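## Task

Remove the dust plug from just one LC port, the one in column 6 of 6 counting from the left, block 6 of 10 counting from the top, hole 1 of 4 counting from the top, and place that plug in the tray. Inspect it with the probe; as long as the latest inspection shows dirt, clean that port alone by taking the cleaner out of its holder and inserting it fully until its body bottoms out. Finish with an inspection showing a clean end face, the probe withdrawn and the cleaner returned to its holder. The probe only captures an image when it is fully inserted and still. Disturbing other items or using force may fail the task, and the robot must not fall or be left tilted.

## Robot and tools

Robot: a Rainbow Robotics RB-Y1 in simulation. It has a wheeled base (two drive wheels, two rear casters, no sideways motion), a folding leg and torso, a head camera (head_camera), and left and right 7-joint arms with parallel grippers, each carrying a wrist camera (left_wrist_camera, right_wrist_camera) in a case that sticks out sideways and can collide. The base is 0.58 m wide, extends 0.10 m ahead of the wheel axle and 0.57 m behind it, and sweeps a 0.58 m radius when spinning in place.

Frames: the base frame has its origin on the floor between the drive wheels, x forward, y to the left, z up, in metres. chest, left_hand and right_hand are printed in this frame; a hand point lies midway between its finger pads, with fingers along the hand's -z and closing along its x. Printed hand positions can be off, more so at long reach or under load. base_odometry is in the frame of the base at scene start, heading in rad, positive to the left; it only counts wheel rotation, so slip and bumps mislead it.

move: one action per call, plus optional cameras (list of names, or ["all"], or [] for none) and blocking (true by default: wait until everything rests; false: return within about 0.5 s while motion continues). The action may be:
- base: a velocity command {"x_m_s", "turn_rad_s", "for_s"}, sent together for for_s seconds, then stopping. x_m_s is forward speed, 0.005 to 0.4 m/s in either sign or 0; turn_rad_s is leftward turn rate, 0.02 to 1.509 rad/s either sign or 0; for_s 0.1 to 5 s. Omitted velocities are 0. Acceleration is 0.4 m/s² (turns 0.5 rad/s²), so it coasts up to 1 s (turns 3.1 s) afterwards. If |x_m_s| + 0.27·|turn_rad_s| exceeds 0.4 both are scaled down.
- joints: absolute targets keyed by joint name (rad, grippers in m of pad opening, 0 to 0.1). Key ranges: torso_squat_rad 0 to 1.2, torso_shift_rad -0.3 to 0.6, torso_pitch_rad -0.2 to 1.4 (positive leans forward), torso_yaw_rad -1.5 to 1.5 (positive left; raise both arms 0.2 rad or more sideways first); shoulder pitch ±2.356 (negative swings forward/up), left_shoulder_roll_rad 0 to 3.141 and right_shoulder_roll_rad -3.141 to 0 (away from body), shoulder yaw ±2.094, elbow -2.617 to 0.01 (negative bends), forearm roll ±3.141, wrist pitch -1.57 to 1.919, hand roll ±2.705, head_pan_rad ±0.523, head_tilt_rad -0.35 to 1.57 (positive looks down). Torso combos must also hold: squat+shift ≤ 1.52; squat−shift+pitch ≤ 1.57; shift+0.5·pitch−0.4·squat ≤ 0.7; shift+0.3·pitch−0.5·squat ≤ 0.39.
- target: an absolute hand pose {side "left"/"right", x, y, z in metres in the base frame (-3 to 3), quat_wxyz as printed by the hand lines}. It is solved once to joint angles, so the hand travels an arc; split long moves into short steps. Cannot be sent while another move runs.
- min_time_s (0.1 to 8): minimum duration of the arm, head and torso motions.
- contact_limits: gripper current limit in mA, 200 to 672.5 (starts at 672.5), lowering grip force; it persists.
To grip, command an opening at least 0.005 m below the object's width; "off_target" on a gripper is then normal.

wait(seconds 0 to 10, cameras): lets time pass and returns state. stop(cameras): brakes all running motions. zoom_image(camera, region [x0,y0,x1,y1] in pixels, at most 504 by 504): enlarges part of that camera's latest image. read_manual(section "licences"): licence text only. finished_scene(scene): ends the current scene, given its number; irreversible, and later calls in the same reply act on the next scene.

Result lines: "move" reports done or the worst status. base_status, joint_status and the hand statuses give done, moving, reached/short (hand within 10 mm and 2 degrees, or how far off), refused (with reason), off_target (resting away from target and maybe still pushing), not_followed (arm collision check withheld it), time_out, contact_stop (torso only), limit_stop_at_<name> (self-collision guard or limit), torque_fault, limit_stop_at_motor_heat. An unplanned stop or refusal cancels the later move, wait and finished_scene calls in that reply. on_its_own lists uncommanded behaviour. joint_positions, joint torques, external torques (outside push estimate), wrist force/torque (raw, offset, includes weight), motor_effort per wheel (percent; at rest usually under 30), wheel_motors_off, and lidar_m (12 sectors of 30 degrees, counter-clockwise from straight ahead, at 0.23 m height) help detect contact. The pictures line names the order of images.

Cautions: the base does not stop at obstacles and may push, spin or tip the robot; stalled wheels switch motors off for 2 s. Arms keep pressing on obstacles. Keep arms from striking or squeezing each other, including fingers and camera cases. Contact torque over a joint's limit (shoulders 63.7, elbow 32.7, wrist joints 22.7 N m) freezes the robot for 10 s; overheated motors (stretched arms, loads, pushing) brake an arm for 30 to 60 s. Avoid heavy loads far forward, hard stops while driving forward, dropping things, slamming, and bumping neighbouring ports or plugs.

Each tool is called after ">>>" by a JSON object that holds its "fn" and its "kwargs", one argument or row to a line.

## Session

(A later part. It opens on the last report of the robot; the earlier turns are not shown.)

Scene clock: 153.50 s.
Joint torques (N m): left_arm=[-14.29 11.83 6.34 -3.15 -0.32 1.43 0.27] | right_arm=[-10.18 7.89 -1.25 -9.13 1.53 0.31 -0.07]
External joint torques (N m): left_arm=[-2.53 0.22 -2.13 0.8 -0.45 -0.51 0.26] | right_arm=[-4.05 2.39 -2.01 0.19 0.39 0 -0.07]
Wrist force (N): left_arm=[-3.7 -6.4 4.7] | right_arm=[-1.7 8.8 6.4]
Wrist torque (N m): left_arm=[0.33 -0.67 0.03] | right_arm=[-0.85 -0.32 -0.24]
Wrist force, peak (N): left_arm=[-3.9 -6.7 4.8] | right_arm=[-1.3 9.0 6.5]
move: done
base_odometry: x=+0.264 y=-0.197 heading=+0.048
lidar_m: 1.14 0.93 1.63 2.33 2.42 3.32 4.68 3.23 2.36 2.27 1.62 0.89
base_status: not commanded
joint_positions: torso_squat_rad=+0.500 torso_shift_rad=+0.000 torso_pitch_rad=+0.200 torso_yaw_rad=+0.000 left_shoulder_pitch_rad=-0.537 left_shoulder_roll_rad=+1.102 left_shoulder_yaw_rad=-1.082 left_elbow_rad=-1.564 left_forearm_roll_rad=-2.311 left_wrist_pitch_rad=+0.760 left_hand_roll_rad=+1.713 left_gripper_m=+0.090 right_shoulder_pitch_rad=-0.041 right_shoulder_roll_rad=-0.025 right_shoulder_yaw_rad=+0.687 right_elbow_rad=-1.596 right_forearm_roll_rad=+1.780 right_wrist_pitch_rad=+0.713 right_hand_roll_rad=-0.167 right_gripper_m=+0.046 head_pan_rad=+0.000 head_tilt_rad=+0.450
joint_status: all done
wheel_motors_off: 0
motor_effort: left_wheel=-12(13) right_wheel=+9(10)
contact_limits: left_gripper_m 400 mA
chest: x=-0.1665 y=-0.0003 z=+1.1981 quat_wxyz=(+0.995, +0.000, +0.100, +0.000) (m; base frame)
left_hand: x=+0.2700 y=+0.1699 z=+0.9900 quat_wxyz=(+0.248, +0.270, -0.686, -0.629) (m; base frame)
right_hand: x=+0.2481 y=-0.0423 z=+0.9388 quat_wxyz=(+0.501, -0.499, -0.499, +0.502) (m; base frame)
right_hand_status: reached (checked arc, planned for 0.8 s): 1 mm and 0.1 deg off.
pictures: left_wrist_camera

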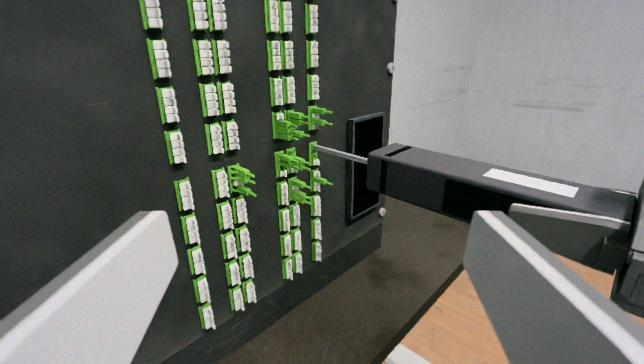

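>>> {"fn": "move", "kwargs": {
  "target": {"side": "right", "x": 0.2480, "y": -0.0435, "z": 0.9408, "quat_wxyz": [0.501309, -0.496073, -0.498691, 0.503927]},
  "min_time_s": 0.8,
  "cameras": []
}}

>>> {"fn": "move", "kwargs": {
  "target": {"side": "right", "x": 0.2500, "y": -0.0435, "z": 0.9408, "quat_wxyz": [0.501309, -0.496073, -0.498691, 0.503927]},
  "min_time_s": 0.8,
  "cameras": ["head_camera", "left_wrist_camera"]
}}

Scene clock: 154.97 s.
Joint torques (N m): left_arm=[-14.26 12.18 5.96 -3.11 -0.39 1.37 0.33] | right_arm=[-6.8 4.68 0.27 -10.73 1.94 -0.19 0.34]
External joint torques (N m): left_arm=[-2.5 0.56 -2.51 0.84 -0.52 -0.57 0.32] | right_arm=[-0.74 -0.74 -0.5 -1.38 0.81 -0.47 0.34]
Wrist force (N): left_arm=[-3.8 -6.4 4.5] | right_arm=[-1.9 10.8 -1.3]
Wrist torque (N m): left_arm=[0.33 -0.68 0.02] | right_arm=[-0.39 -0.21 -0.20]
Wrist force, peak (N): left_arm=[-3.8 -6.5 4.9] | right_arm=[-2.0 13.1 -2.6]
move: done
base_odometry: x=+0.264 y=-0.197 heading=+0.048
lidar_m: 1.14 0.95 1.62 2.32 2.42 3.33 4.68 3.23 2.35 2.27 1.63 0.90
base_status: not commanded
joint_positions: torso_squat_rad=+0.500 torso_shift_rad=+0.000 torso_pitch_rad=+0.200 torso_yaw_rad=+0.000 left_shoulder_pitch_rad=-0.537 left_shoulder_roll_rad=+1.102 left_shoulder_yaw_rad=-1.082 left_elbow_rad=-1.564 left_forearm_roll_rad=-2.311 left_wrist_pitch_rad=+0.760 left_hand_roll_rad=+1.713 left_gripper_m=+0.090 right_shoulder_pitch_rad=-0.033 right_shoulder_roll_rad=-0.028 right_shoulder_yaw_rad=+0.682 right_elbow_rad=-1.615 right_forearm_roll_rad=+1.765 right_wrist_pitch_rad=+0.698 right_hand_roll_rad=-0.149 right_gripper_m=+0.046 head_pan_rad=+0.000 head_tilt_rad=+0.450
joint_status: all done
wheel_motors_off: 0
motor_effort: left_wheel=-12(13) right_wheel=+8(10)
contact_limits: left_gripper_m 400 mA
chest: x=-0.1665 y=-0.0003 z=+1.1981 quat_wxyz=(+0.995, +0.000, +0.100, +0.000) (m; base frame)
left_hand: x=+0.2700 y=+0.1699 z=+0.9900 quat_wxyz=(+0.248, +0.270, -0.686, -0.629) (m; base frame)
right_hand: x=+0.2479 y=-0.0434 z=+0.9406 quat_wxyz=(+0.501, -0.496, -0.499, +0.504) (m; base frame)
right_hand_status: reached (checked arc, planned for 0.8 s): 0 mm and 0.0 deg off.
pictures: none
No camera images: "cameras" was empty.

Scene clock: 156.10 s.
Joint torques (N m): left_arm=[-14.59 11.96 5.97 -3.23 -0.38 1.42 0.32] | right_arm=[-8.78 7.42 -1.46 -9.28 1.15 -0.08 0.2]
External joint torques (N m): left_arm=[-2.84 0.34 -2.5 0.72 -0.51 -0.51 0.3] | right_arm=[-2.62 2.01 -2.21 0.07 0.03 -0.36 0.21]
Wrist force (N): left_arm=[-3.9 -6.4 4.5] | right_arm=[-1.4 9.6 -0.4]
Wrist torque (N m): left_arm=[0.33 -0.71 0.03] | right_arm=[-0.70 -0.29 -0.21]
Wrist force, peak (N): left_arm=[-4.1 -6.5 4.8] | right_arm=[-2.1 10.9 -1.1]
move: done
base_odometry: x=+0.264 y=-0.197 heading=+0.048
lidar_m: 1.13 0.94 1.63 2.33 2.42 3.32 4.68 3.24 2.35 2.27 1.63 0.90
base_status: not commanded
joint_positions: torso_squat_rad=+0.500 torso_shift_rad=+0.000 torso_pitch_rad=+0.200 torso_yaw_rad=+0.000 left_shoulder_pitch_rad=-0.537 left_shoulder_roll_rad=+1.102 left_shoulder_yaw_rad=-1.082 left_elbow_rad=-1.564 left_forearm_roll_rad=-2.311 left_wrist_pitch_rad=+0.760 left_hand_roll_rad=+1.713 left_gripper_m=+0.090 right_shoulder_pitch_rad=-0.037 right_shoulder_roll_rad=-0.027 right_shoulder_yaw_rad=+0.678 right_elbow_rad=-1.612 right_forearm_roll_rad=+1.761 right_wrist_pitch_rad=+0.695 right_hand_roll_rad=-0.147 right_gripper_m=+0.046 head_pan_rad=+0.000 head_tilt_rad=+0.450
joint_status: all done
wheel_motors_off: 0
motor_effort: left_wheel=-13(13) right_wheel=+9(10)
contact_limits: left_gripper_m 400 mA
chest: x=-0.1665 y=-0.0003 z=+1.1981 quat_wxyz=(+0.995, +0.000, +0.100, +0.000) (m; base frame)
left_hand: x=+0.2700 y=+0.1699 z=+0.9900 quat_wxyz=(+0.248, +0.270, -0.686, -0.629) (m; base frame)
right_hand: x=+0.2497 y=-0.0436 z=+0.9404 quat_wxyz=(+0.501, -0.496, -0.498, +0.504) (m; base frame)
right_hand_status: reached (checked arc, planned for 0.8 s): 1 mm and 0.1 deg off.
pictures: head_camera, left_wrist_camera

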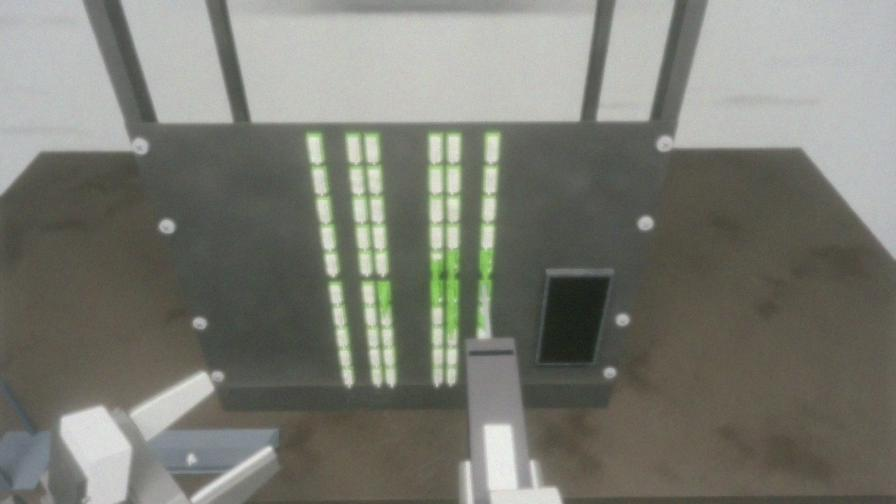

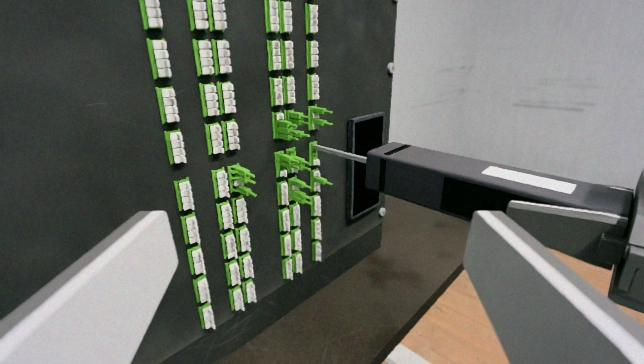

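>>> {"fn": "move", "kwargs": {
  "target": {"side": "right", "x": 0.2520, "y": -0.0436, "z": 0.9412, "quat_wxyz": [0.501309, -0.496073, -0.498691, 0.503927]},
  "min_time_s": 0.8,
  "cameras": []
}}

>>> {"fn": "move", "kwargs": {
  "target": {"side": "right", "x": 0.2540, "y": -0.0436, "z": 0.9412, "quat_wxyz": [0.501309, -0.496073, -0.498691, 0.503927]},
  "min_time_s": 0.8,
  "cameras": ["head_camera"]
}}

Scene clock: 157.40 s.
Joint torques (N m): left_arm=[-14.32 12.01 5.74 -3.05 -0.35 1.47 0.29] | right_arm=[-9.53 7.7 -1.54 -9.5 1.19 0.06 0.25]
External joint torques (N m): left_arm=[-2.56 0.39 -2.73 0.9 -0.48 -0.47 0.27] | right_arm=[-3.28 2.28 -2.28 -0.14 0.08 -0.21 0.26]
Wrist force (N): left_arm=[-3.8 -6.2 4.7] | right_arm=[-1.4 9.9 2.4]
Wrist torque (N m): left_arm=[0.30 -0.69 0.03] | right_arm=[-0.62 -0.36 -0.22]
Wrist force, peak (N): left_arm=[-3.9 -6.5 4.8] | right_arm=[-1.0 10.5 1.9]
move: done
base_odometry: x=+0.264 y=-0.197 heading=+0.048
lidar_m: 1.14 0.94 1.63 2.33 2.42 3.32 4.68 3.24 2.37 2.27 1.62 0.89
base_status: not commanded
joint_positions: torso_squat_rad=+0.500 torso_shift_rad=+0.000 torso_pitch_rad=+0.200 torso_yaw_rad=+0.000 left_shoulder_pitch_rad=-0.537 left_shoulder_roll_rad=+1.102 left_shoulder_yaw_rad=-1.082 left_elbow_rad=-1.564 left_forearm_roll_rad=-2.311 left_wrist_pitch_rad=+0.760 left_hand_roll_rad=+1.713 left_gripper_m=+0.090 right_shoulder_pitch_rad=-0.042 right_shoulder_roll_rad=-0.025 right_shoulder_yaw_rad=+0.674 right_elbow_rad=-1.609 right_forearm_roll_rad=+1.758 right_wrist_pitch_rad=+0.692 right_hand_roll_rad=-0.144 right_gripper_m=+0.046 head_pan_rad=+0.000 head_tilt_rad=+0.450
joint_status: all done
wheel_motors_off: 0
motor_effort: left_wheel=-13(13) right_wheel=+9(10)
contact_limits: left_gripper_m 400 mA
chest: x=-0.1665 y=-0.0003 z=+1.1981 quat_wxyz=(+0.995, +0.000, +0.100, +0.000) (m; base frame)
left_hand: x=+0.2700 y=+0.1699 z=+0.9900 quat_wxyz=(+0.248, +0.270, -0.686, -0.629) (m; base frame)
right_hand: x=+0.2516 y=-0.0437 z=+0.9407 quat_wxyz=(+0.501, -0.496, -0.498, +0.504) (m; base frame)
right_hand_status: reached (checked arc, planned for 0.8 s): 1 mm and 0.1 deg off.
pictures: none
No camera images: "cameras" was empty.

Scene clock: 158.53 s.
Joint torques (N m): left_arm=[-14.41 12.16 6.13 -3.24 -0.41 1.47 0.41] | right_arm=[-13.63 7.88 -4.09 -9.38 0.81 -0.49 0.34]
External joint torques (N m): left_arm=[-2.65 0.55 -2.35 0.71 -0.54 -0.46 0.4] | right_arm=[-7.28 2.45 -4.81 -0.02 -0.31 -0.76 0.34]
Wrist force (N): left_arm=[-3.8 -6.3 4.8] | right_arm=[-2.5 7.6 22.5]
Wrist torque (N m): left_arm=[0.32 -0.68 0.03] | right_arm=[-1.14 -0.08 -0.25]
Wrist force, peak (N): left_arm=[-3.9 -6.4 5.0] | right_arm=[-2.5 7.4 23.3]
move: done
base_odometry: x=+0.264 y=-0.197 heading=+0.048
lidar_m: 1.14 0.94 1.63 2.33 2.42 3.32 4.68 3.23 2.36 2.27 1.62 0.90
base_status: not commanded
joint_positions: torso_squat_rad=+0.500 torso_shift_rad=+0.000 torso_pitch_rad=+0.200 torso_yaw_rad=+0.000 left_shoulder_pitch_rad=-0.537 left_shoulder_roll_rad=+1.102 left_shoulder_yaw_rad=-1.082 left_elbow_rad=-1.564 left_forearm_roll_rad=-2.311 left_wrist_pitch_rad=+0.760 left_hand_roll_rad=+1.713 left_gripper_m=+0.090 right_shoulder_pitch_rad=-0.047 right_shoulder_roll_rad=-0.024 right_shoulder_yaw_rad=+0.670 right_elbow_rad=-1.604 right_forearm_roll_rad=+1.755 right_wrist_pitch_rad=+0.690 right_hand_roll_rad=-0.144 right_gripper_m=+0.046 head_pan_rad=+0.000 head_tilt_rad=+0.450
joint_status: all done
wheel_motors_off: 0
motor_effort: left_wheel=-12(13) right_wheel=+9(10)
contact_limits: left_gripper_m 400 mA
chest: x=-0.1667 y=-0.0003 z=+1.1981 quat_wxyz=(+0.995, +0.000, +0.100, +0.000) (m; base frame)
left_hand: x=+0.2698 y=+0.1699 z=+0.9901 quat_wxyz=(+0.248, +0.270, -0.686, -0.629) (m; base frame)
right_hand: x=+0.2531 y=-0.0436 z=+0.9404 quat_wxyz=(+0.501, -0.496, -0.498, +0.505) (m; base frame)
right_hand_status: reached (checked arc, planned for 0.8 s): 1 mm and 0.1 deg off.
pictures: head_camera

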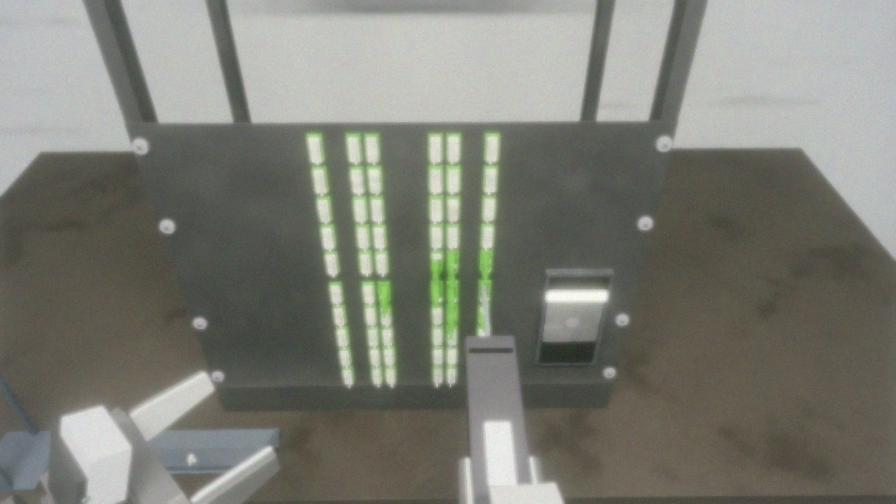

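>>> {"fn": "zoom_image", "kwargs": {
  "camera": "head_camera",
  "region": [530, 260, 630, 375]
}}

>>> {"fn": "move", "kwargs": {
  "target": {"side": "right", "x": 0.2520, "y": -0.0437, "z": 0.9410, "quat_wxyz": [0.501309, -0.496073, -0.498691, 0.503927]},
  "min_time_s": 0.5,
  "cameras": ["head_camera", "right_wrist_camera"]
}}

>>> {"fn": "zoom_image", "kwargs": {
  "camera": "right_wrist_camera",
  "region": [390, 30, 510, 220]
}}

Scaled by 4.383 from the camera's 896x504 image, which has a finer 1280x720 frame.

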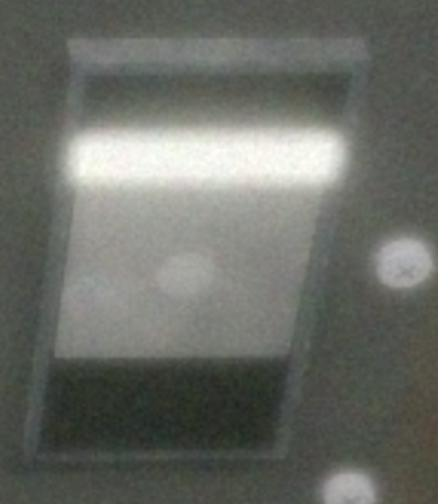

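Scene clock: 159.53 s.
Joint torques (N m): left_arm=[-14.24 12.1 5.94 -3.29 -0.21 1.33 0.22] | right_arm=[-5.26 4.1 2.48 -10.48 2.03 1.02 -0.05]
External joint torques (N m): left_arm=[-2.48 0.48 -2.53 0.66 -0.34 -0.61 0.2] | right_arm=[1.02 -1.32 1.75 -1.12 0.92 0.75 -0.04]
Wrist force (N): left_arm=[-3.6 -6.6 4.9] | right_arm=[-0.2 10.9 -6.3]
Wrist torque (N m): left_arm=[0.35 -0.67 0.03] | right_arm=[-0.26 -0.68 -0.22]
Wrist force, peak (N): left_arm=[-3.9 -6.6 4.8] | right_arm=[-2.6 7.6 22.6]
move: done
base_odometry: x=+0.264 y=-0.197 heading=+0.048
lidar_m: 1.14 0.93 1.63 2.33 2.42 3.34 4.68 3.24 2.36 2.27 1.62 0.90
base_status: not commanded
joint_positions: torso_squat_rad=+0.500 torso_shift_rad=+0.000 torso_pitch_rad=+0.200 torso_yaw_rad=+0.000 left_shoulder_pitch_rad=-0.537 left_shoulder_roll_rad=+1.102 left_shoulder_yaw_rad=-1.082 left_elbow_rad=-1.564 left_forearm_roll_rad=-2.311 left_wrist_pitch_rad=+0.760 left_hand_roll_rad=+1.713 left_gripper_m=+0.090 right_shoulder_pitch_rad=-0.044 right_shoulder_roll_rad=-0.025 right_shoulder_yaw_rad=+0.673 right_elbow_rad=-1.607 right_forearm_roll_rad=+1.757 right_wrist_pitch_rad=+0.692 right_hand_roll_rad=-0.145 right_gripper_m=+0.046 head_pan_rad=+0.000 head_tilt_rad=+0.450
joint_status: all done
wheel_motors_off: 0
motor_effort: left_wheel=-12(13) right_wheel=+9(10)
contact_limits: left_gripper_m 400 mA
chest: x=-0.1666 y=-0.0003 z=+1.1981 quat_wxyz=(+0.995, +0.000, +0.100, +0.000) (m; base frame)
left_hand: x=+0.2699 y=+0.1699 z=+0.9900 quat_wxyz=(+0.248, +0.270, -0.686, -0.629) (m; base frame)
right_hand: x=+0.2522 y=-0.0437 z=+0.9408 quat_wxyz=(+0.501, -0.496, -0.499, +0.504) (m; base frame)
right_hand_status: reached (checked arc, planned for 0.5 s): 0 mm and 0.0 deg off.
pictures: head_camera, right_wrist_camera

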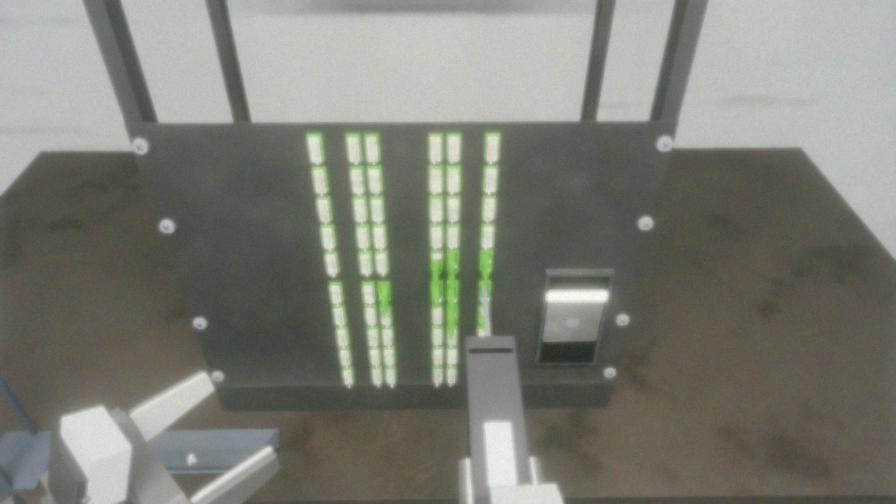

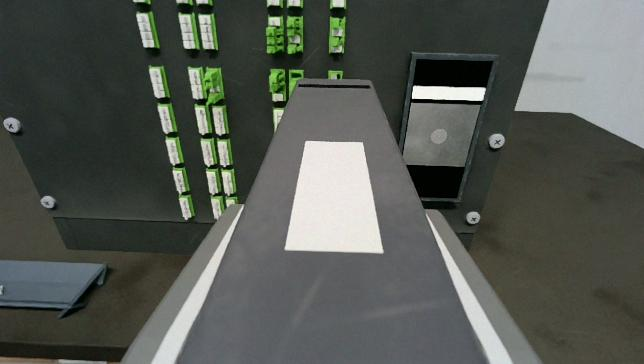

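Scaled by 2.653 from the camera's 644x364 image, which has a finer 1265x715 frame.

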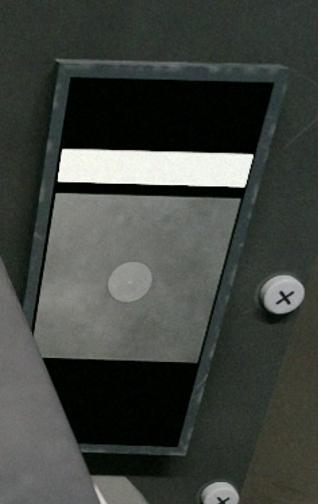

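>>> {"fn": "zoom_image", "kwargs": {
  "camera": "right_wrist_camera",
  "region": [400, 75, 490, 175]
}}

>>> {"fn": "zoom_image", "kwargs": {
  "camera": "right_wrist_camera",
  "region": [420, 115, 460, 155]
}}

>>> {"fn": "zoom_image", "kwargs": {
  "camera": "head_camera",
  "region": [540, 280, 610, 350]
}}

Scaled by 5.040 from the camera's 644x364 image, which has a finer 1265x715 frame.

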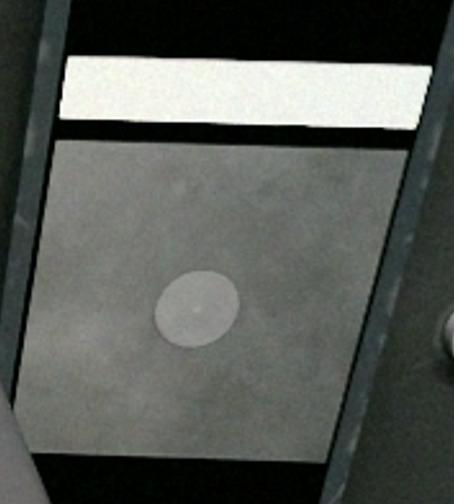

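Scaled by 12.600 from the camera's 644x364 image, which has a finer 1265x715 frame.

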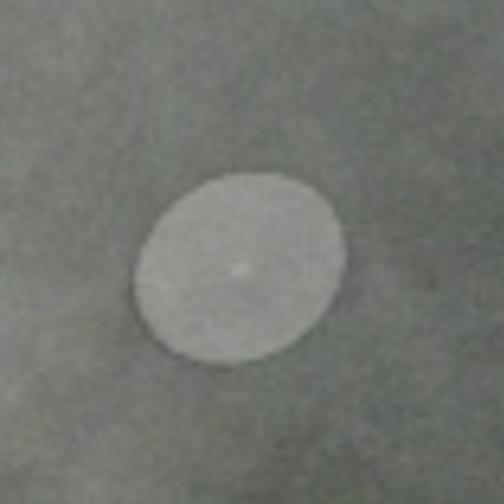

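Scaled by 7.200 from the camera's 896x504 image, which has a finer 1280x720 frame.

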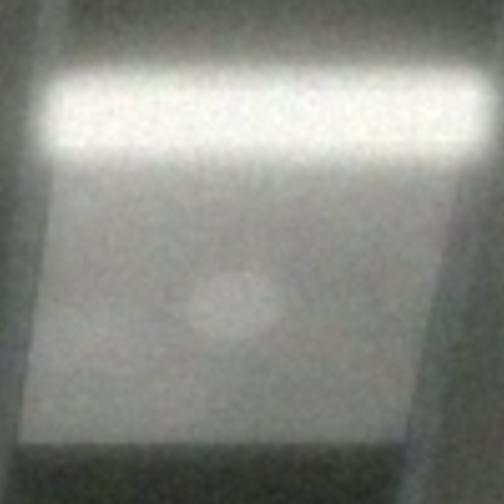

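>>> {"fn": "zoom_image", "kwargs": {
  "camera": "right_wrist_camera",
  "region": [408, 78, 490, 110]
}}

>>> {"fn": "zoom_image", "kwargs": {
  "camera": "right_wrist_camera",
  "region": [400, 98, 485, 170]
}}

Scaled by 6.146 from the camera's 644x364 image, which has a finer 1265x715 frame.

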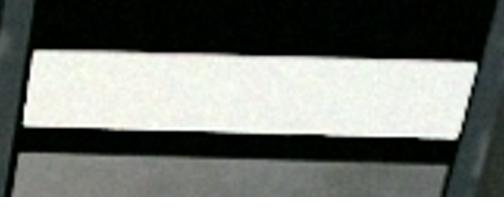

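Scaled by 5.929 from the camera's 644x364 image, which has a finer 1265x715 frame.

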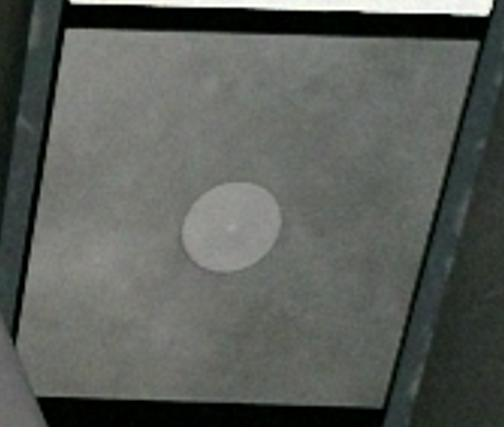

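>>> {"fn": "wait", "kwargs": {
  "seconds": 0.3,
  "cameras": ["right_wrist_camera", "left_wrist_camera"]
}}

>>> {"fn": "zoom_image", "kwargs": {
  "camera": "right_wrist_camera",
  "region": [402, 100, 447, 135]
}}

>>> {"fn": "zoom_image", "kwargs": {
  "camera": "right_wrist_camera",
  "region": [440, 100, 485, 135]
}}

>>> {"fn": "zoom_image", "kwargs": {
  "camera": "right_wrist_camera",
  "region": [400, 133, 445, 168]
}}

>>> {"fn": "zoom_image", "kwargs": {
  "camera": "right_wrist_camera",
  "region": [435, 133, 480, 168]
}}

>>> {"fn": "zoom_image", "kwargs": {
  "camera": "left_wrist_camera",
  "region": [340, 105, 400, 230]
}}

Scene clock: 160.67 s.
Joint torques (N m): left_arm=[-14.3 12.07 6.37 -3.18 -0.3 1.31 0.25] | right_arm=[-5.05 3.61 2.16 -10.52 2.19 1 -0.19]
External joint torques (N m): left_arm=[-2.54 0.45 -2.1 0.78 -0.43 -0.62 0.23] | right_arm=[1.24 -1.81 1.43 -1.16 1.07 0.73 -0.19]
Wrist force (N): left_arm=[-3.6 -6.4 4.9] | right_arm=[-0.2 11.3 -6.6]
Wrist torque (N m): left_arm=[0.33 -0.66 0.02] | right_arm=[-0.28 -0.67 -0.22]
Wrist force, peak (N): left_arm=[-3.8 -6.7 4.7] | right_arm=[-0.1 11.3 -6.5]
base_odometry: x=+0.264 y=-0.197 heading=+0.048
lidar_m: 1.14 0.93 1.63 2.33 2.42 3.32 4.68 3.25 2.36 2.27 1.63 0.90
base_status: not commanded
joint_positions: torso_squat_rad=+0.500 torso_shift_rad=+0.000 torso_pitch_rad=+0.200 torso_yaw_rad=+0.000 left_shoulder_pitch_rad=-0.537 left_shoulder_roll_rad=+1.102 left_shoulder_yaw_rad=-1.082 left_elbow_rad=-1.564 left_forearm_roll_rad=-2.311 left_wrist_pitch_rad=+0.760 left_hand_roll_rad=+1.713 left_gripper_m=+0.090 right_shoulder_pitch_rad=-0.044 right_shoulder_roll_rad=-0.025 right_shoulder_yaw_rad=+0.673 right_elbow_rad=-1.607 right_forearm_roll_rad=+1.757 right_wrist_pitch_rad=+0.692 right_hand_roll_rad=-0.145 right_gripper_m=+0.046 head_pan_rad=+0.000 head_tilt_rad=+0.450
joint_status: all done
wheel_motors_off: 0
motor_effort: left_wheel=-12(13) right_wheel=+10(10)
contact_limits: left_gripper_m 400 mA
chest: x=-0.1666 y=-0.0003 z=+1.1981 quat_wxyz=(+0.995, +0.000, +0.100, +0.000) (m; base frame)
left_hand: x=+0.2699 y=+0.1699 z=+0.9900 quat_wxyz=(+0.248, +0.270, -0.686, -0.629) (m; base frame)
right_hand: x=+0.2522 y=-0.0437 z=+0.9408 quat_wxyz=(+0.501, -0.496, -0.499, +0.504) (m; base frame)
right_hand_status: reached (checked arc, planned for 0.5 s): 0 mm and 0.0 deg off.
wait: 0.30 s; at rest from the start
pictures: left_wrist_camera, right_wrist_camera

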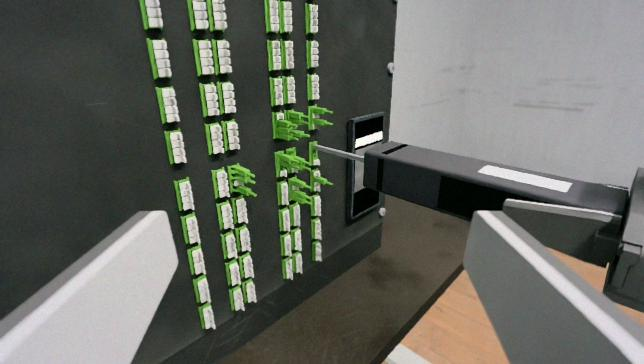

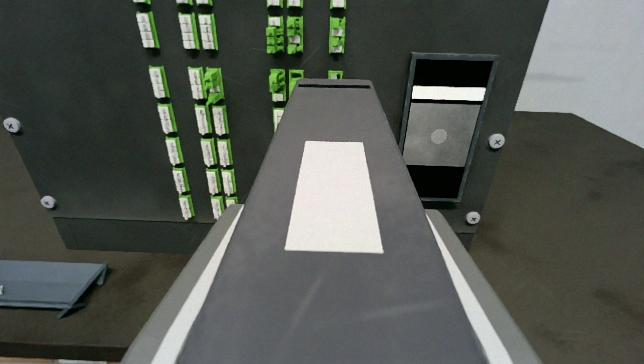

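Scaled by 11.200 from the camera's 644x364 image, which has a finer 1265x715 frame.

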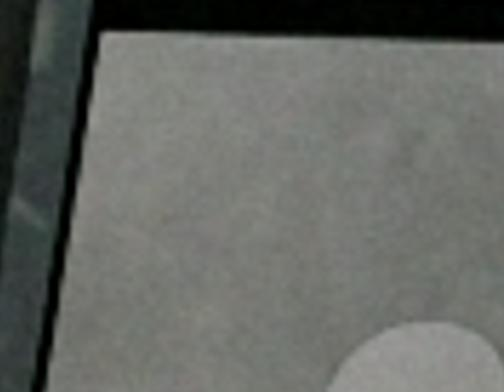

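Scaled by 11.200 from the camera's 644x364 image, which has a finer 1265x715 frame.

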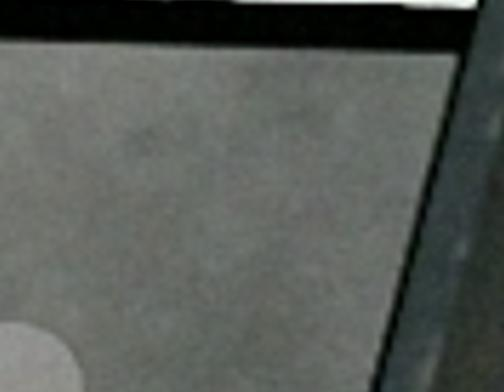

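Scaled by 11.200 from the camera's 644x364 image, which has a finer 1265x715 frame.

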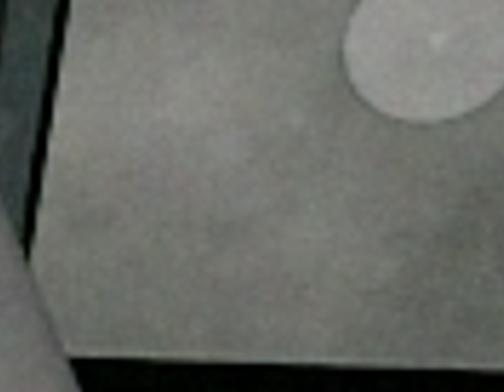

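Scaled by 11.200 from the camera's 644x364 image, which has a finer 1265x715 frame.

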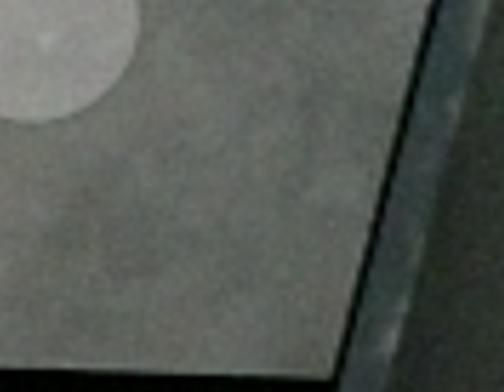

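Scaled by 4.032 from the camera's 644x364 image, which has a finer 1265x715 frame.

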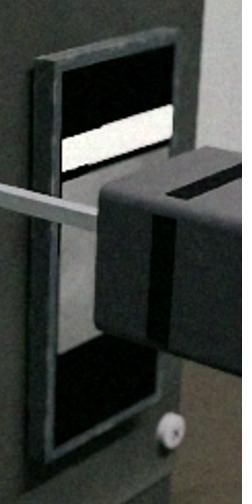

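>>> {"fn": "move", "kwargs": {
  "target": {"side": "right", "x": 0.2360, "y": -0.0438, "z": 0.9411, "quat_wxyz": [0.501309, -0.496073, -0.498691, 0.503927]},
  "min_time_s": 1.0,
  "cameras": ["right_wrist_camera"]
}}

>>> {"fn": "zoom_image", "kwargs": {
  "camera": "right_wrist_camera",
  "region": [290, 50, 380, 110]
}}

Scene clock: 164.07 s.
Joint torques (N m): left_arm=[-14.22 12.31 6.19 -3.16 -0.26 1.42 0.31] | right_arm=[-5.29 4.9 1.87 -10.57 1.94 0.57 -0.19]
External joint torques (N m): left_arm=[-2.46 0.69 -2.28 0.79 -0.39 -0.51 0.3] | right_arm=[0.12 -0.45 0.98 -1.25 0.8 0.29 -0.18]
Wrist force (N): left_arm=[-3.7 -6.5 4.7] | right_arm=[-1.2 10.3 -1.4]
Wrist torque (N m): left_arm=[0.35 -0.68 0.03] | right_arm=[-0.54 -0.35 -0.21]
Wrist force, peak (N): left_arm=[-3.8 -6.6 4.8] | right_arm=[0.9 12.5 -8.3]
move: done
base_odometry: x=+0.264 y=-0.197 heading=+0.048
lidar_m: 1.14 0.94 1.63 2.33 2.42 3.33 4.68 3.23 2.35 2.27 1.63 0.89
base_status: not commanded
joint_positions: torso_squat_rad=+0.500 torso_shift_rad=+0.000 torso_pitch_rad=+0.200 torso_yaw_rad=+0.000 left_shoulder_pitch_rad=-0.537 left_shoulder_roll_rad=+1.102 left_shoulder_yaw_rad=-1.082 left_elbow_rad=-1.564 left_forearm_roll_rad=-2.311 left_wrist_pitch_rad=+0.760 left_hand_roll_rad=+1.713 left_gripper_m=+0.090 right_shoulder_pitch_rad=+0.003 right_shoulder_roll_rad=-0.039 right_shoulder_yaw_rad=+0.705 right_elbow_rad=-1.646 right_forearm_roll_rad=+1.779 right_wrist_pitch_rad=+0.709 right_hand_roll_rad=-0.149 right_gripper_m=+0.046 head_pan_rad=+0.000 head_tilt_rad=+0.450
joint_status: all done
wheel_motors_off: 0
motor_effort: left_wheel=-12(13) right_wheel=+10(10)
contact_limits: left_gripper_m 400 mA
chest: x=-0.1666 y=-0.0003 z=+1.1981 quat_wxyz=(+0.995, +0.000, +0.100, +0.000) (m; base frame)
left_hand: x=+0.2699 y=+0.1699 z=+0.9900 quat_wxyz=(+0.248, +0.270, -0.686, -0.629) (m; base frame)
right_hand: x=+0.2361 y=-0.0439 z=+0.9409 quat_wxyz=(+0.501, -0.496, -0.498, +0.504) (m; base frame)
right_hand_status: reached (checked arc, planned for 1.0 s): 0 mm and 0.0 deg off.
pictures: right_wrist_camera

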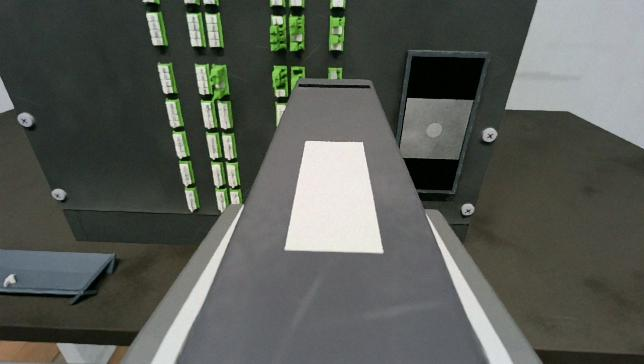

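Scaled by 5.600 from the camera's 644x364 image, which has a finer 1265x715 frame.

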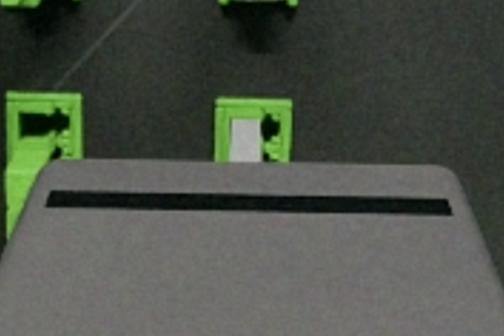

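>>> {"fn": "zoom_image", "kwargs": {
  "camera": "right_wrist_camera",
  "region": [398, 94, 478, 164]
}}

>>> {"fn": "zoom_image", "kwargs": {
  "camera": "right_wrist_camera",
  "region": [415, 110, 455, 150]
}}

Scaled by 6.300 from the camera's 644x364 image, which has a finer 1265x715 frame.

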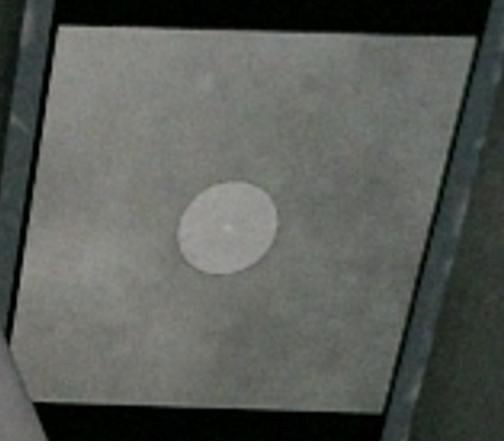

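Scaled by 12.600 from the camera's 644x364 image, which has a finer 1265x715 frame.

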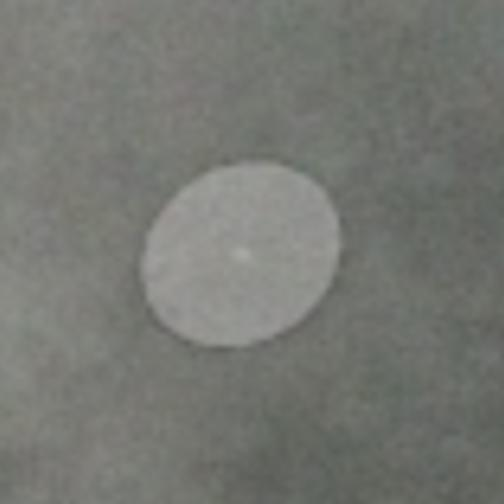

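>>> {"fn": "wait", "kwargs": {
  "seconds": 0.1,
  "cameras": ["head_camera"]
}}

>>> {"fn": "zoom_image", "kwargs": {
  "camera": "head_camera",
  "region": [535, 280, 615, 360]
}}

Scene clock: 164.93 s.
Joint torques (N m): left_arm=[-14.32 12.17 5.99 -3.22 -0.26 1.37 0.35] | right_arm=[-5.36 4.68 1.92 -10.48 1.99 0.68 -0.19]
External joint torques (N m): left_arm=[-2.57 0.55 -2.48 0.73 -0.4 -0.56 0.33] | right_arm=[0.05 -0.67 1.02 -1.15 0.85 0.41 -0.18]
Wrist force (N): left_arm=[-3.9 -6.4 4.7] | right_arm=[-1.2 10.2 -1.6]
Wrist torque (N m): left_arm=[0.33 -0.71 0.03] | right_arm=[-0.53 -0.36 -0.21]
Wrist force, peak (N): left_arm=[-3.9 -6.4 4.9] | right_arm=[-1.1 10.5 -1.6]
base_odometry: x=+0.264 y=-0.197 heading=+0.048
lidar_m: 1.14 0.94 1.62 2.33 2.42 3.32 4.68 3.23 2.36 2.27 1.63 0.89
base_status: not commanded
joint_positions: torso_squat_rad=+0.500 torso_shift_rad=+0.000 torso_pitch_rad=+0.200 torso_yaw_rad=+0.000 left_shoulder_pitch_rad=-0.537 left_shoulder_roll_rad=+1.102 left_shoulder_yaw_rad=-1.082 left_elbow_rad=-1.564 left_forearm_roll_rad=-2.311 left_wrist_pitch_rad=+0.760 left_hand_roll_rad=+1.713 left_gripper_m=+0.090 right_shoulder_pitch_rad=+0.003 right_shoulder_roll_rad=-0.039 right_shoulder_yaw_rad=+0.705 right_elbow_rad=-1.646 right_forearm_roll_rad=+1.779 right_wrist_pitch_rad=+0.709 right_hand_roll_rad=-0.149 right_gripper_m=+0.046 head_pan_rad=+0.000 head_tilt_rad=+0.450
joint_status: all done
wheel_motors_off: 0
motor_effort: left_wheel=-12(13) right_wheel=+10(10)
contact_limits: left_gripper_m 400 mA
chest: x=-0.1666 y=-0.0003 z=+1.1981 quat_wxyz=(+0.995, +0.000, +0.100, +0.000) (m; base frame)
left_hand: x=+0.2699 y=+0.1699 z=+0.9900 quat_wxyz=(+0.248, +0.270, -0.686, -0.629) (m; base frame)
right_hand: x=+0.2361 y=-0.0439 z=+0.9409 quat_wxyz=(+0.501, -0.496, -0.498, +0.504) (m; base frame)
right_hand_status: reached (checked arc, planned for 1.0 s): 0 mm and 0.0 deg off.
wait: 0.10 s; at rest from the start
pictures: head_camera

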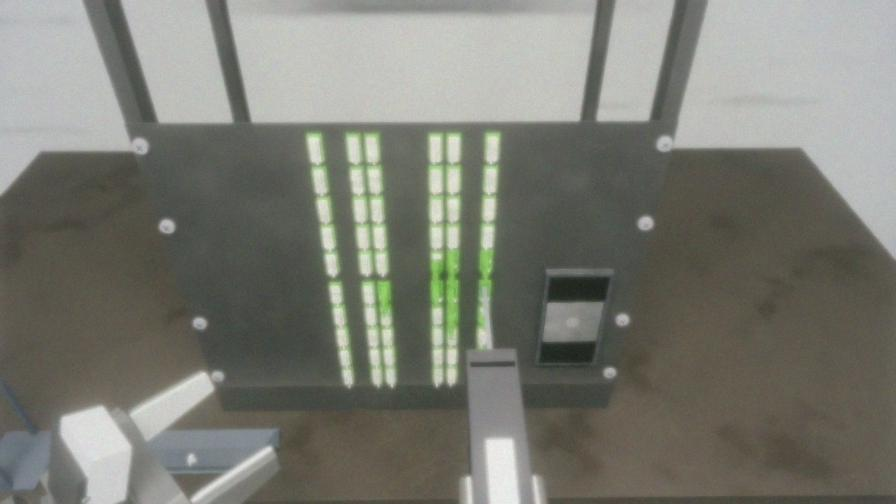

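Scaled by 6.300 from the camera's 896x504 image, which has a finer 1280x720 frame.

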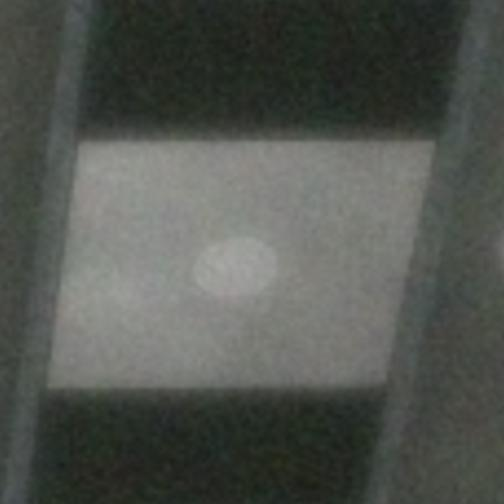

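>>> {"fn": "move", "kwargs": {
  "target": {"side": "right", "x": 0.1850, "y": -0.0441, "z": 0.9416, "quat_wxyz": [0.501309, -0.496073, -0.498691, 0.503927]},
  "min_time_s": 0.8,
  "cameras": []
}}

>>> {"fn": "move", "kwargs": {
  "joints": {"right_shoulder_pitch_rad": 0.485, "right_shoulder_roll_rad": -0.767, "right_shoulder_yaw_rad": 0.565, "right_elbow_rad": -2.063, "right_forearm_roll_rad": 1.685, "right_wrist_pitch_rad": 0.691, "right_hand_roll_rad": -0.565},
  "min_time_s": 1.2,
  "cameras": ["head_camera", "left_wrist_camera"]
}}

Scene clock: 166.47 s.
Joint torques (N m): left_arm=[-14.46 12.32 6.12 -3.15 -0.22 1.42 0.33] | right_arm=[-4.92 4.59 2.03 -10.13 1.91 0.77 -0.05]
External joint torques (N m): left_arm=[-2.7 0.7 -2.36 0.8 -0.36 -0.51 0.32] | right_arm=[0.49 -0.76 1.14 -0.81 0.77 0.49 -0.05]
Wrist force (N): left_arm=[-3.9 -6.3 4.7] | right_arm=[-1.1 10.3 -1.4]
Wrist torque (N m): left_arm=[0.32 -0.71 0.04] | right_arm=[-0.55 -0.34 -0.21]
Wrist force, peak (N): left_arm=[-4.0 -6.5 4.9] | right_arm=[-1.3 10.6 -1.5]
move: refused
base_odometry: x=+0.264 y=-0.197 heading=+0.048
lidar_m: 1.14 0.94 1.63 2.33 2.42 3.31 4.68 3.23 2.35 2.27 1.63 0.89
base_status: not commanded
joint_positions: torso_squat_rad=+0.500 torso_shift_rad=+0.000 torso_pitch_rad=+0.200 torso_yaw_rad=+0.000 left_shoulder_pitch_rad=-0.537 left_shoulder_roll_rad=+1.102 left_shoulder_yaw_rad=-1.082 left_elbow_rad=-1.564 left_forearm_roll_rad=-2.311 left_wrist_pitch_rad=+0.760 left_hand_roll_rad=+1.713 left_gripper_m=+0.090 right_shoulder_pitch_rad=+0.003 right_shoulder_roll_rad=-0.039 right_shoulder_yaw_rad=+0.705 right_elbow_rad=-1.646 right_forearm_roll_rad=+1.779 right_wrist_pitch_rad=+0.709 right_hand_roll_rad=-0.149 right_gripper_m=+0.046 head_pan_rad=+0.000 head_tilt_rad=+0.450
joint_status: not commanded
wheel_motors_off: 0
motor_effort: left_wheel=-12(12) right_wheel=+10(11)
contact_limits: left_gripper_m 400 mA
chest: x=-0.1666 y=-0.0003 z=+1.1981 quat_wxyz=(+0.995, +0.000, +0.100, +0.000) (m; base frame)
left_hand: x=+0.2699 y=+0.1699 z=+0.9900 quat_wxyz=(+0.248, +0.270, -0.686, -0.629) (m; base frame)
right_hand: x=+0.2361 y=-0.0439 z=+0.9409 quat_wxyz=(+0.501, -0.496, -0.498, +0.504) (m; base frame)
right_hand_status: refused: the posture found for that pose stands 13 mm from the torso (limit 20 mm). Nothing moved. The solve starts from where the arm stands: from another posture it may find a clear one.
pictures: none
No camera images: "cameras" was empty.

not run: a stop that you did not command came earlier in this reply.

>>> {"fn": "move", "kwargs": {
  "target": {"side": "right", "x": 0.2120, "y": -0.0440, "z": 0.9413, "quat_wxyz": [0.501309, -0.496073, -0.498691, 0.503927]},
  "min_time_s": 0.6,
  "cameras": []
}}

>>> {"fn": "move", "kwargs": {
  "joints": {"right_shoulder_pitch_rad": 0.485, "right_shoulder_roll_rad": -0.767, "right_shoulder_yaw_rad": 0.565, "right_elbow_rad": -2.063, "right_forearm_roll_rad": 1.685, "right_wrist_pitch_rad": 0.691, "right_hand_roll_rad": -0.565},
  "min_time_s": 1.2,
  "cameras": ["head_camera", "left_wrist_camera"]
}}

Scene clock: 168.10 s.
Joint torques (N m): left_arm=[-14.08 12.33 5.85 -3.28 -0.28 1.33 0.34] | right_arm=[-3.94 4.27 1.93 -10.06 1.89 0.63 -0.04]
External joint torques (N m): left_arm=[-2.32 0.71 -2.62 0.67 -0.41 -0.61 0.32] | right_arm=[0.2 -0.91 0.79 -0.82 0.71 0.34 -0.03]
Wrist force (N): left_arm=[-3.8 -6.4 4.7] | right_arm=[-1.3 10.3 -1.4]
Wrist torque (N m): left_arm=[0.32 -0.69 0.03] | right_arm=[-0.53 -0.35 -0.21]
Wrist force, peak (N): left_arm=[-4.0 -6.4 5.0] | right_arm=[-1.3 10.7 -1.3]
move: done
base_odometry: x=+0.264 y=-0.197 heading=+0.048
lidar_m: 1.14 0.93 1.63 2.33 2.43 3.32 4.68 3.23 2.35 2.27 1.62 0.90
base_status: not commanded
joint_positions: torso_squat_rad=+0.500 torso_shift_rad=+0.000 torso_pitch_rad=+0.200 torso_yaw_rad=+0.000 left_shoulder_pitch_rad=-0.537 left_shoulder_roll_rad=+1.102 left_shoulder_yaw_rad=-1.082 left_elbow_rad=-1.564 left_forearm_roll_rad=-2.311 left_wrist_pitch_rad=+0.760 left_hand_roll_rad=+1.713 left_gripper_m=+0.090 right_shoulder_pitch_rad=+0.070 right_shoulder_roll_rad=-0.063 right_shoulder_yaw_rad=+0.754 right_elbow_rad=-1.696 right_forearm_roll_rad=+1.814 right_wrist_pitch_rad=+0.738 right_hand_roll_rad=-0.159 right_gripper_m=+0.046 head_pan_rad=+0.000 head_tilt_rad=+0.450
joint_status: all done
wheel_motors_off: 0
motor_effort: left_wheel=-12(13) right_wheel=+10(11)
contact_limits: left_gripper_m 400 mA
chest: x=-0.1666 y=-0.0003 z=+1.1981 quat_wxyz=(+0.995, +0.000, +0.100, +0.000) (m; base frame)
left_hand: x=+0.2699 y=+0.1699 z=+0.9900 quat_wxyz=(+0.248, +0.270, -0.686, -0.629) (m; base frame)
right_hand: x=+0.2120 y=-0.0441 z=+0.9411 quat_wxyz=(+0.501, -0.496, -0.498, +0.504) (m; base frame)
right_hand_status: reached (checked arc, planned for 0.6 s): 0 mm and 0.0 deg off.
pictures: none
No camera images: "cameras" was empty.

Scene clock: 169.63 s.
Joint torques (N m): left_arm=[-13.8 11.95 6.8 -3.62 -0.25 1.48 0.41] | right_arm=[1.31 -6.35 -4.5 -8.64 1.15 1.11 0.04]
External joint torques (N m): left_arm=[-2.05 0.33 -1.67 0.33 -0.38 -0.45 0.4] | right_arm=[-0.78 -0.25 -1.52 -0.94 0.24 0.13 0.04]
Wrist force (N): left_arm=[-3.9 -6.5 4.9] | right_arm=[-1.1 10.3 -3.3]
Wrist torque (N m): left_arm=[0.35 -0.70 0.04] | right_arm=[-0.57 -0.31 -0.21]
Wrist force, peak (N): left_arm=[-3.9 -6.5 4.9] | right_arm=[-1.9 10.8 -2.2]
move: done
base_odometry: x=+0.264 y=-0.197 heading=+0.048
lidar_m: 1.13 0.93 1.63 2.33 2.42 3.32 4.68 3.23 2.36 2.27 1.63 0.90
base_status: not commanded
joint_positions: torso_squat_rad=+0.500 torso_shift_rad=+0.000 torso_pitch_rad=+0.200 torso_yaw_rad=+0.000 left_shoulder_pitch_rad=-0.537 left_shoulder_roll_rad=+1.102 left_shoulder_yaw_rad=-1.082 left_elbow_rad=-1.564 left_forearm_roll_rad=-2.311 left_wrist_pitch_rad=+0.760 left_hand_roll_rad=+1.713 left_gripper_m=+0.090 right_shoulder_pitch_rad=+0.485 right_shoulder_roll_rad=-0.767 right_shoulder_yaw_rad=+0.565 right_elbow_rad=-2.063 right_forearm_roll_rad=+1.685 right_wrist_pitch_rad=+0.691 right_hand_roll_rad=-0.565 right_gripper_m=+0.046 head_pan_rad=+0.000 head_tilt_rad=+0.450
joint_status: all done
wheel_motors_off: 0
motor_effort: left_wheel=-12(13) right_wheel=+10(11)
contact_limits: left_gripper_m 400 mA
chest: x=-0.1665 y=-0.0003 z=+1.1981 quat_wxyz=(+0.995, +0.000, +0.100, +0.000) (m; base frame)
left_hand: x=+0.2700 y=+0.1699 z=+0.9900 quat_wxyz=(+0.248, +0.270, -0.686, -0.629) (m; base frame)
right_hand: x=+0.1098 y=-0.2696 z=+0.9098 quat_wxyz=(+0.547, -0.447, -0.449, +0.547) (m; base frame)
pictures: head_camera, left_wrist_camera

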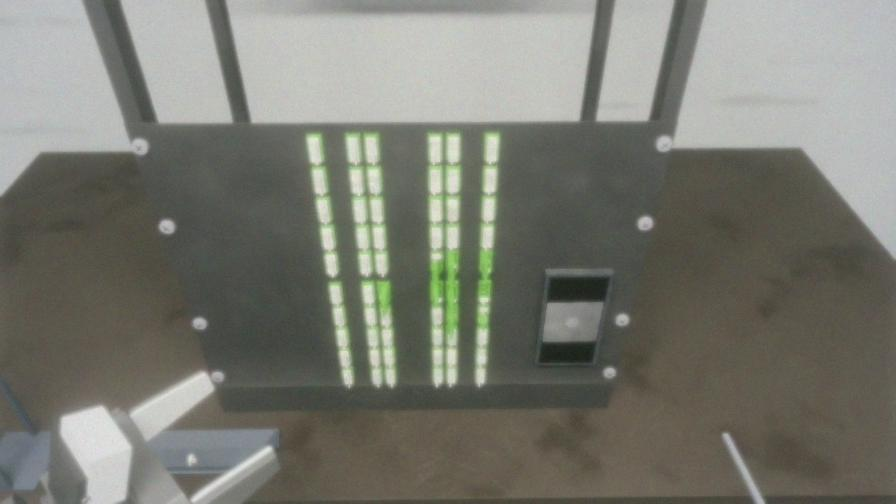

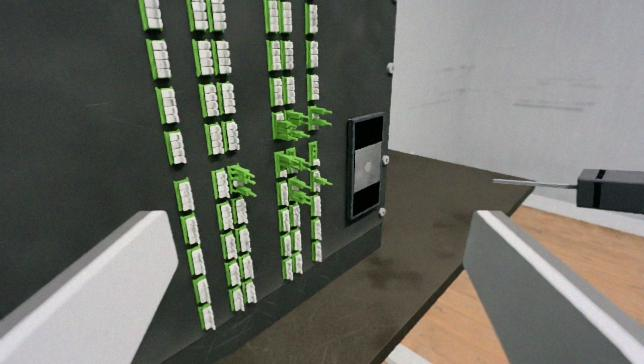

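>>> {"fn": "move", "kwargs": {
  "joints": {"torso_yaw_rad": -0.35, "left_gripper_m": 0.03},
  "cameras": []
}}

>>> {"fn": "move", "kwargs": {
  "target": {"side": "left", "x": 0.345, "y": -0.085, "z": 0.925, "quat_wxyz": [0.37995, 0.37995, -0.59635, -0.59635]},
  "min_time_s": 1.0,
  "cameras": ["head_camera", "left_wrist_camera"]
}}

Scene clock: 171.50 s.
Joint torques (N m): left_arm=[-13.63 10.43 6.54 -4.25 -0.33 1.47 0.42] | right_arm=[1.67 -7.74 -4.49 -8.04 1.31 1.38 0.17]
External joint torques (N m): left_arm=[-1.34 0.02 -1.91 0.27 -0.41 -0.46 0.41] | right_arm=[-0.25 -0.73 -0.91 -0.65 0.46 0.3 0.18]
Wrist force (N): left_arm=[-4.0 -6.4 5.2] | right_arm=[-0.5 10.1 -3.1]
Wrist torque (N m): left_arm=[0.33 -0.72 0.03] | right_arm=[-0.56 -0.29 -0.19]
Wrist force, peak (N): left_arm=[-4.3 -6.4 5.1] | right_arm=[-0.5 10.5 -3.4]
move: done
base_odometry: x=+0.264 y=-0.197 heading=+0.048
lidar_m: 1.14 0.94 1.62 2.33 2.42 3.32 4.68 3.23 2.36 2.27 1.62 0.90
base_status: not commanded
joint_positions: torso_squat_rad=+0.500 torso_shift_rad=+0.000 torso_pitch_rad=+0.200 torso_yaw_rad=-0.350 left_shoulder_pitch_rad=-0.537 left_shoulder_roll_rad=+1.102 left_shoulder_yaw_rad=-1.082 left_elbow_rad=-1.564 left_forearm_roll_rad=-2.311 left_wrist_pitch_rad=+0.760 left_hand_roll_rad=+1.713 left_gripper_m=+0.030 right_shoulder_pitch_rad=+0.485 right_shoulder_roll_rad=-0.767 right_shoulder_yaw_rad=+0.565 right_elbow_rad=-2.063 right_forearm_roll_rad=+1.685 right_wrist_pitch_rad=+0.691 right_hand_roll_rad=-0.565 right_gripper_m=+0.046 head_pan_rad=+0.000 head_tilt_rad=+0.450
joint_status: all done
wheel_motors_off: 0
motor_effort: left_wheel=-13(13) right_wheel=+8(10)
contact_limits: left_gripper_m 400 mA
chest: x=-0.1665 y=-0.0003 z=+1.1981 quat_wxyz=(+0.980, -0.017, +0.098, -0.173) (m; base frame)
left_hand: x=+0.2994 y=-0.0013 z=+0.9841 quat_wxyz=(+0.146, +0.141, -0.743, -0.638) (m; base frame)
right_hand: x=-0.0002 y=-0.3658 z=+0.9321 quat_wxyz=(+0.616, -0.536, -0.346, +0.461) (m; base frame)
pictures: none
No camera images: "cameras" was empty.

Scene clock: 173.07 s.
Joint torques (N m): left_arm=[-12.48 -0.02 3.88 -9.17 -1.44 0.36 0.48] | right_arm=[1.5 -7.29 -5.01 -7.97 1.2 1.58 0.06]
External joint torques (N m): left_arm=[-0.21 1.01 0.92 0.42 -0.47 -0.25 0.47] | right_arm=[-0.42 -0.28 -1.43 -0.57 0.35 0.5 0.07]
Wrist force (N): left_arm=[-3.3 -6.6 4.0] | right_arm=[-0.7 10.2 -3.5]
Wrist torque (N m): left_arm=[0.38 -0.61 0.03] | right_arm=[-0.56 -0.30 -0.19]
Wrist force, peak (N): left_arm=[-3.9 -7.0 5.9] | right_arm=[-0.6 10.4 -3.3]
move: done
base_odometry: x=+0.264 y=-0.197 heading=+0.048
lidar_m: 1.14 0.94 1.63 2.33 2.42 3.33 4.68 3.23 2.34 2.26 1.63 0.90
base_status: not commanded
joint_positions: torso_squat_rad=+0.500 torso_shift_rad=+0.000 torso_pitch_rad=+0.200 torso_yaw_rad=-0.350 left_shoulder_pitch_rad=-0.335 left_shoulder_roll_rad=+0.294 left_shoulder_yaw_rad=-0.617 left_elbow_rad=-1.418 left_forearm_roll_rad=-1.577 left_wrist_pitch_rad=+0.592 left_hand_roll_rad=+0.315 left_gripper_m=+0.030 right_shoulder_pitch_rad=+0.485 right_shoulder_roll_rad=-0.767 right_shoulder_yaw_rad=+0.565 right_elbow_rad=-2.063 right_forearm_roll_rad=+1.685 right_wrist_pitch_rad=+0.691 right_hand_roll_rad=-0.565 right_gripper_m=+0.046 head_pan_rad=+0.000 head_tilt_rad=+0.450
joint_status: all done
wheel_motors_off: 0
motor_effort: left_wheel=-12(13) right_wheel=+9(11)
contact_limits: left_gripper_m 400 mA
chest: x=-0.1665 y=-0.0003 z=+1.1981 quat_wxyz=(+0.980, -0.017, +0.098, -0.173) (m; base frame)
left_hand: x=+0.3449 y=-0.0851 z=+0.9251 quat_wxyz=(+0.377, +0.380, -0.601, -0.594) (m; base frame)
left_hand_status: reached (checked arc, planned for 1.2 s): 0 mm and 0.6 deg off.
right_hand: x=-0.0002 y=-0.3658 z=+0.9321 quat_wxyz=(+0.616, -0.536, -0.346, +0.461) (m; base frame)
pictures: head_camera, left_wrist_camera

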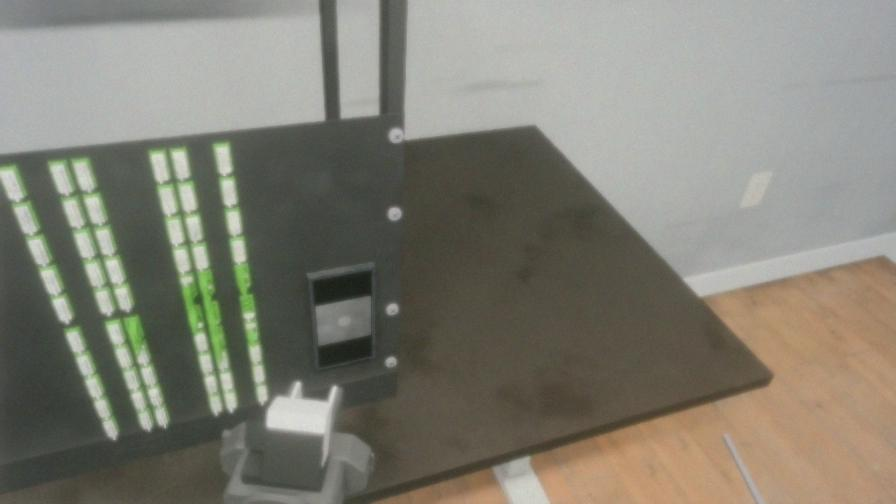

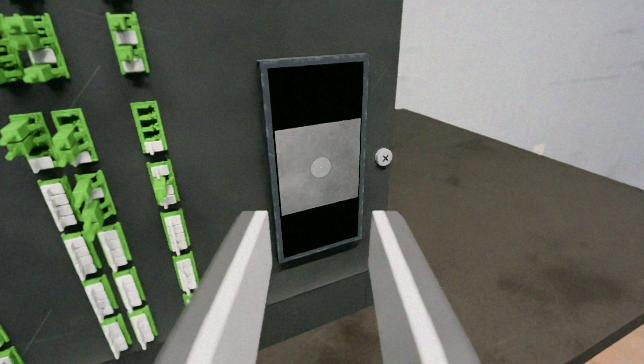

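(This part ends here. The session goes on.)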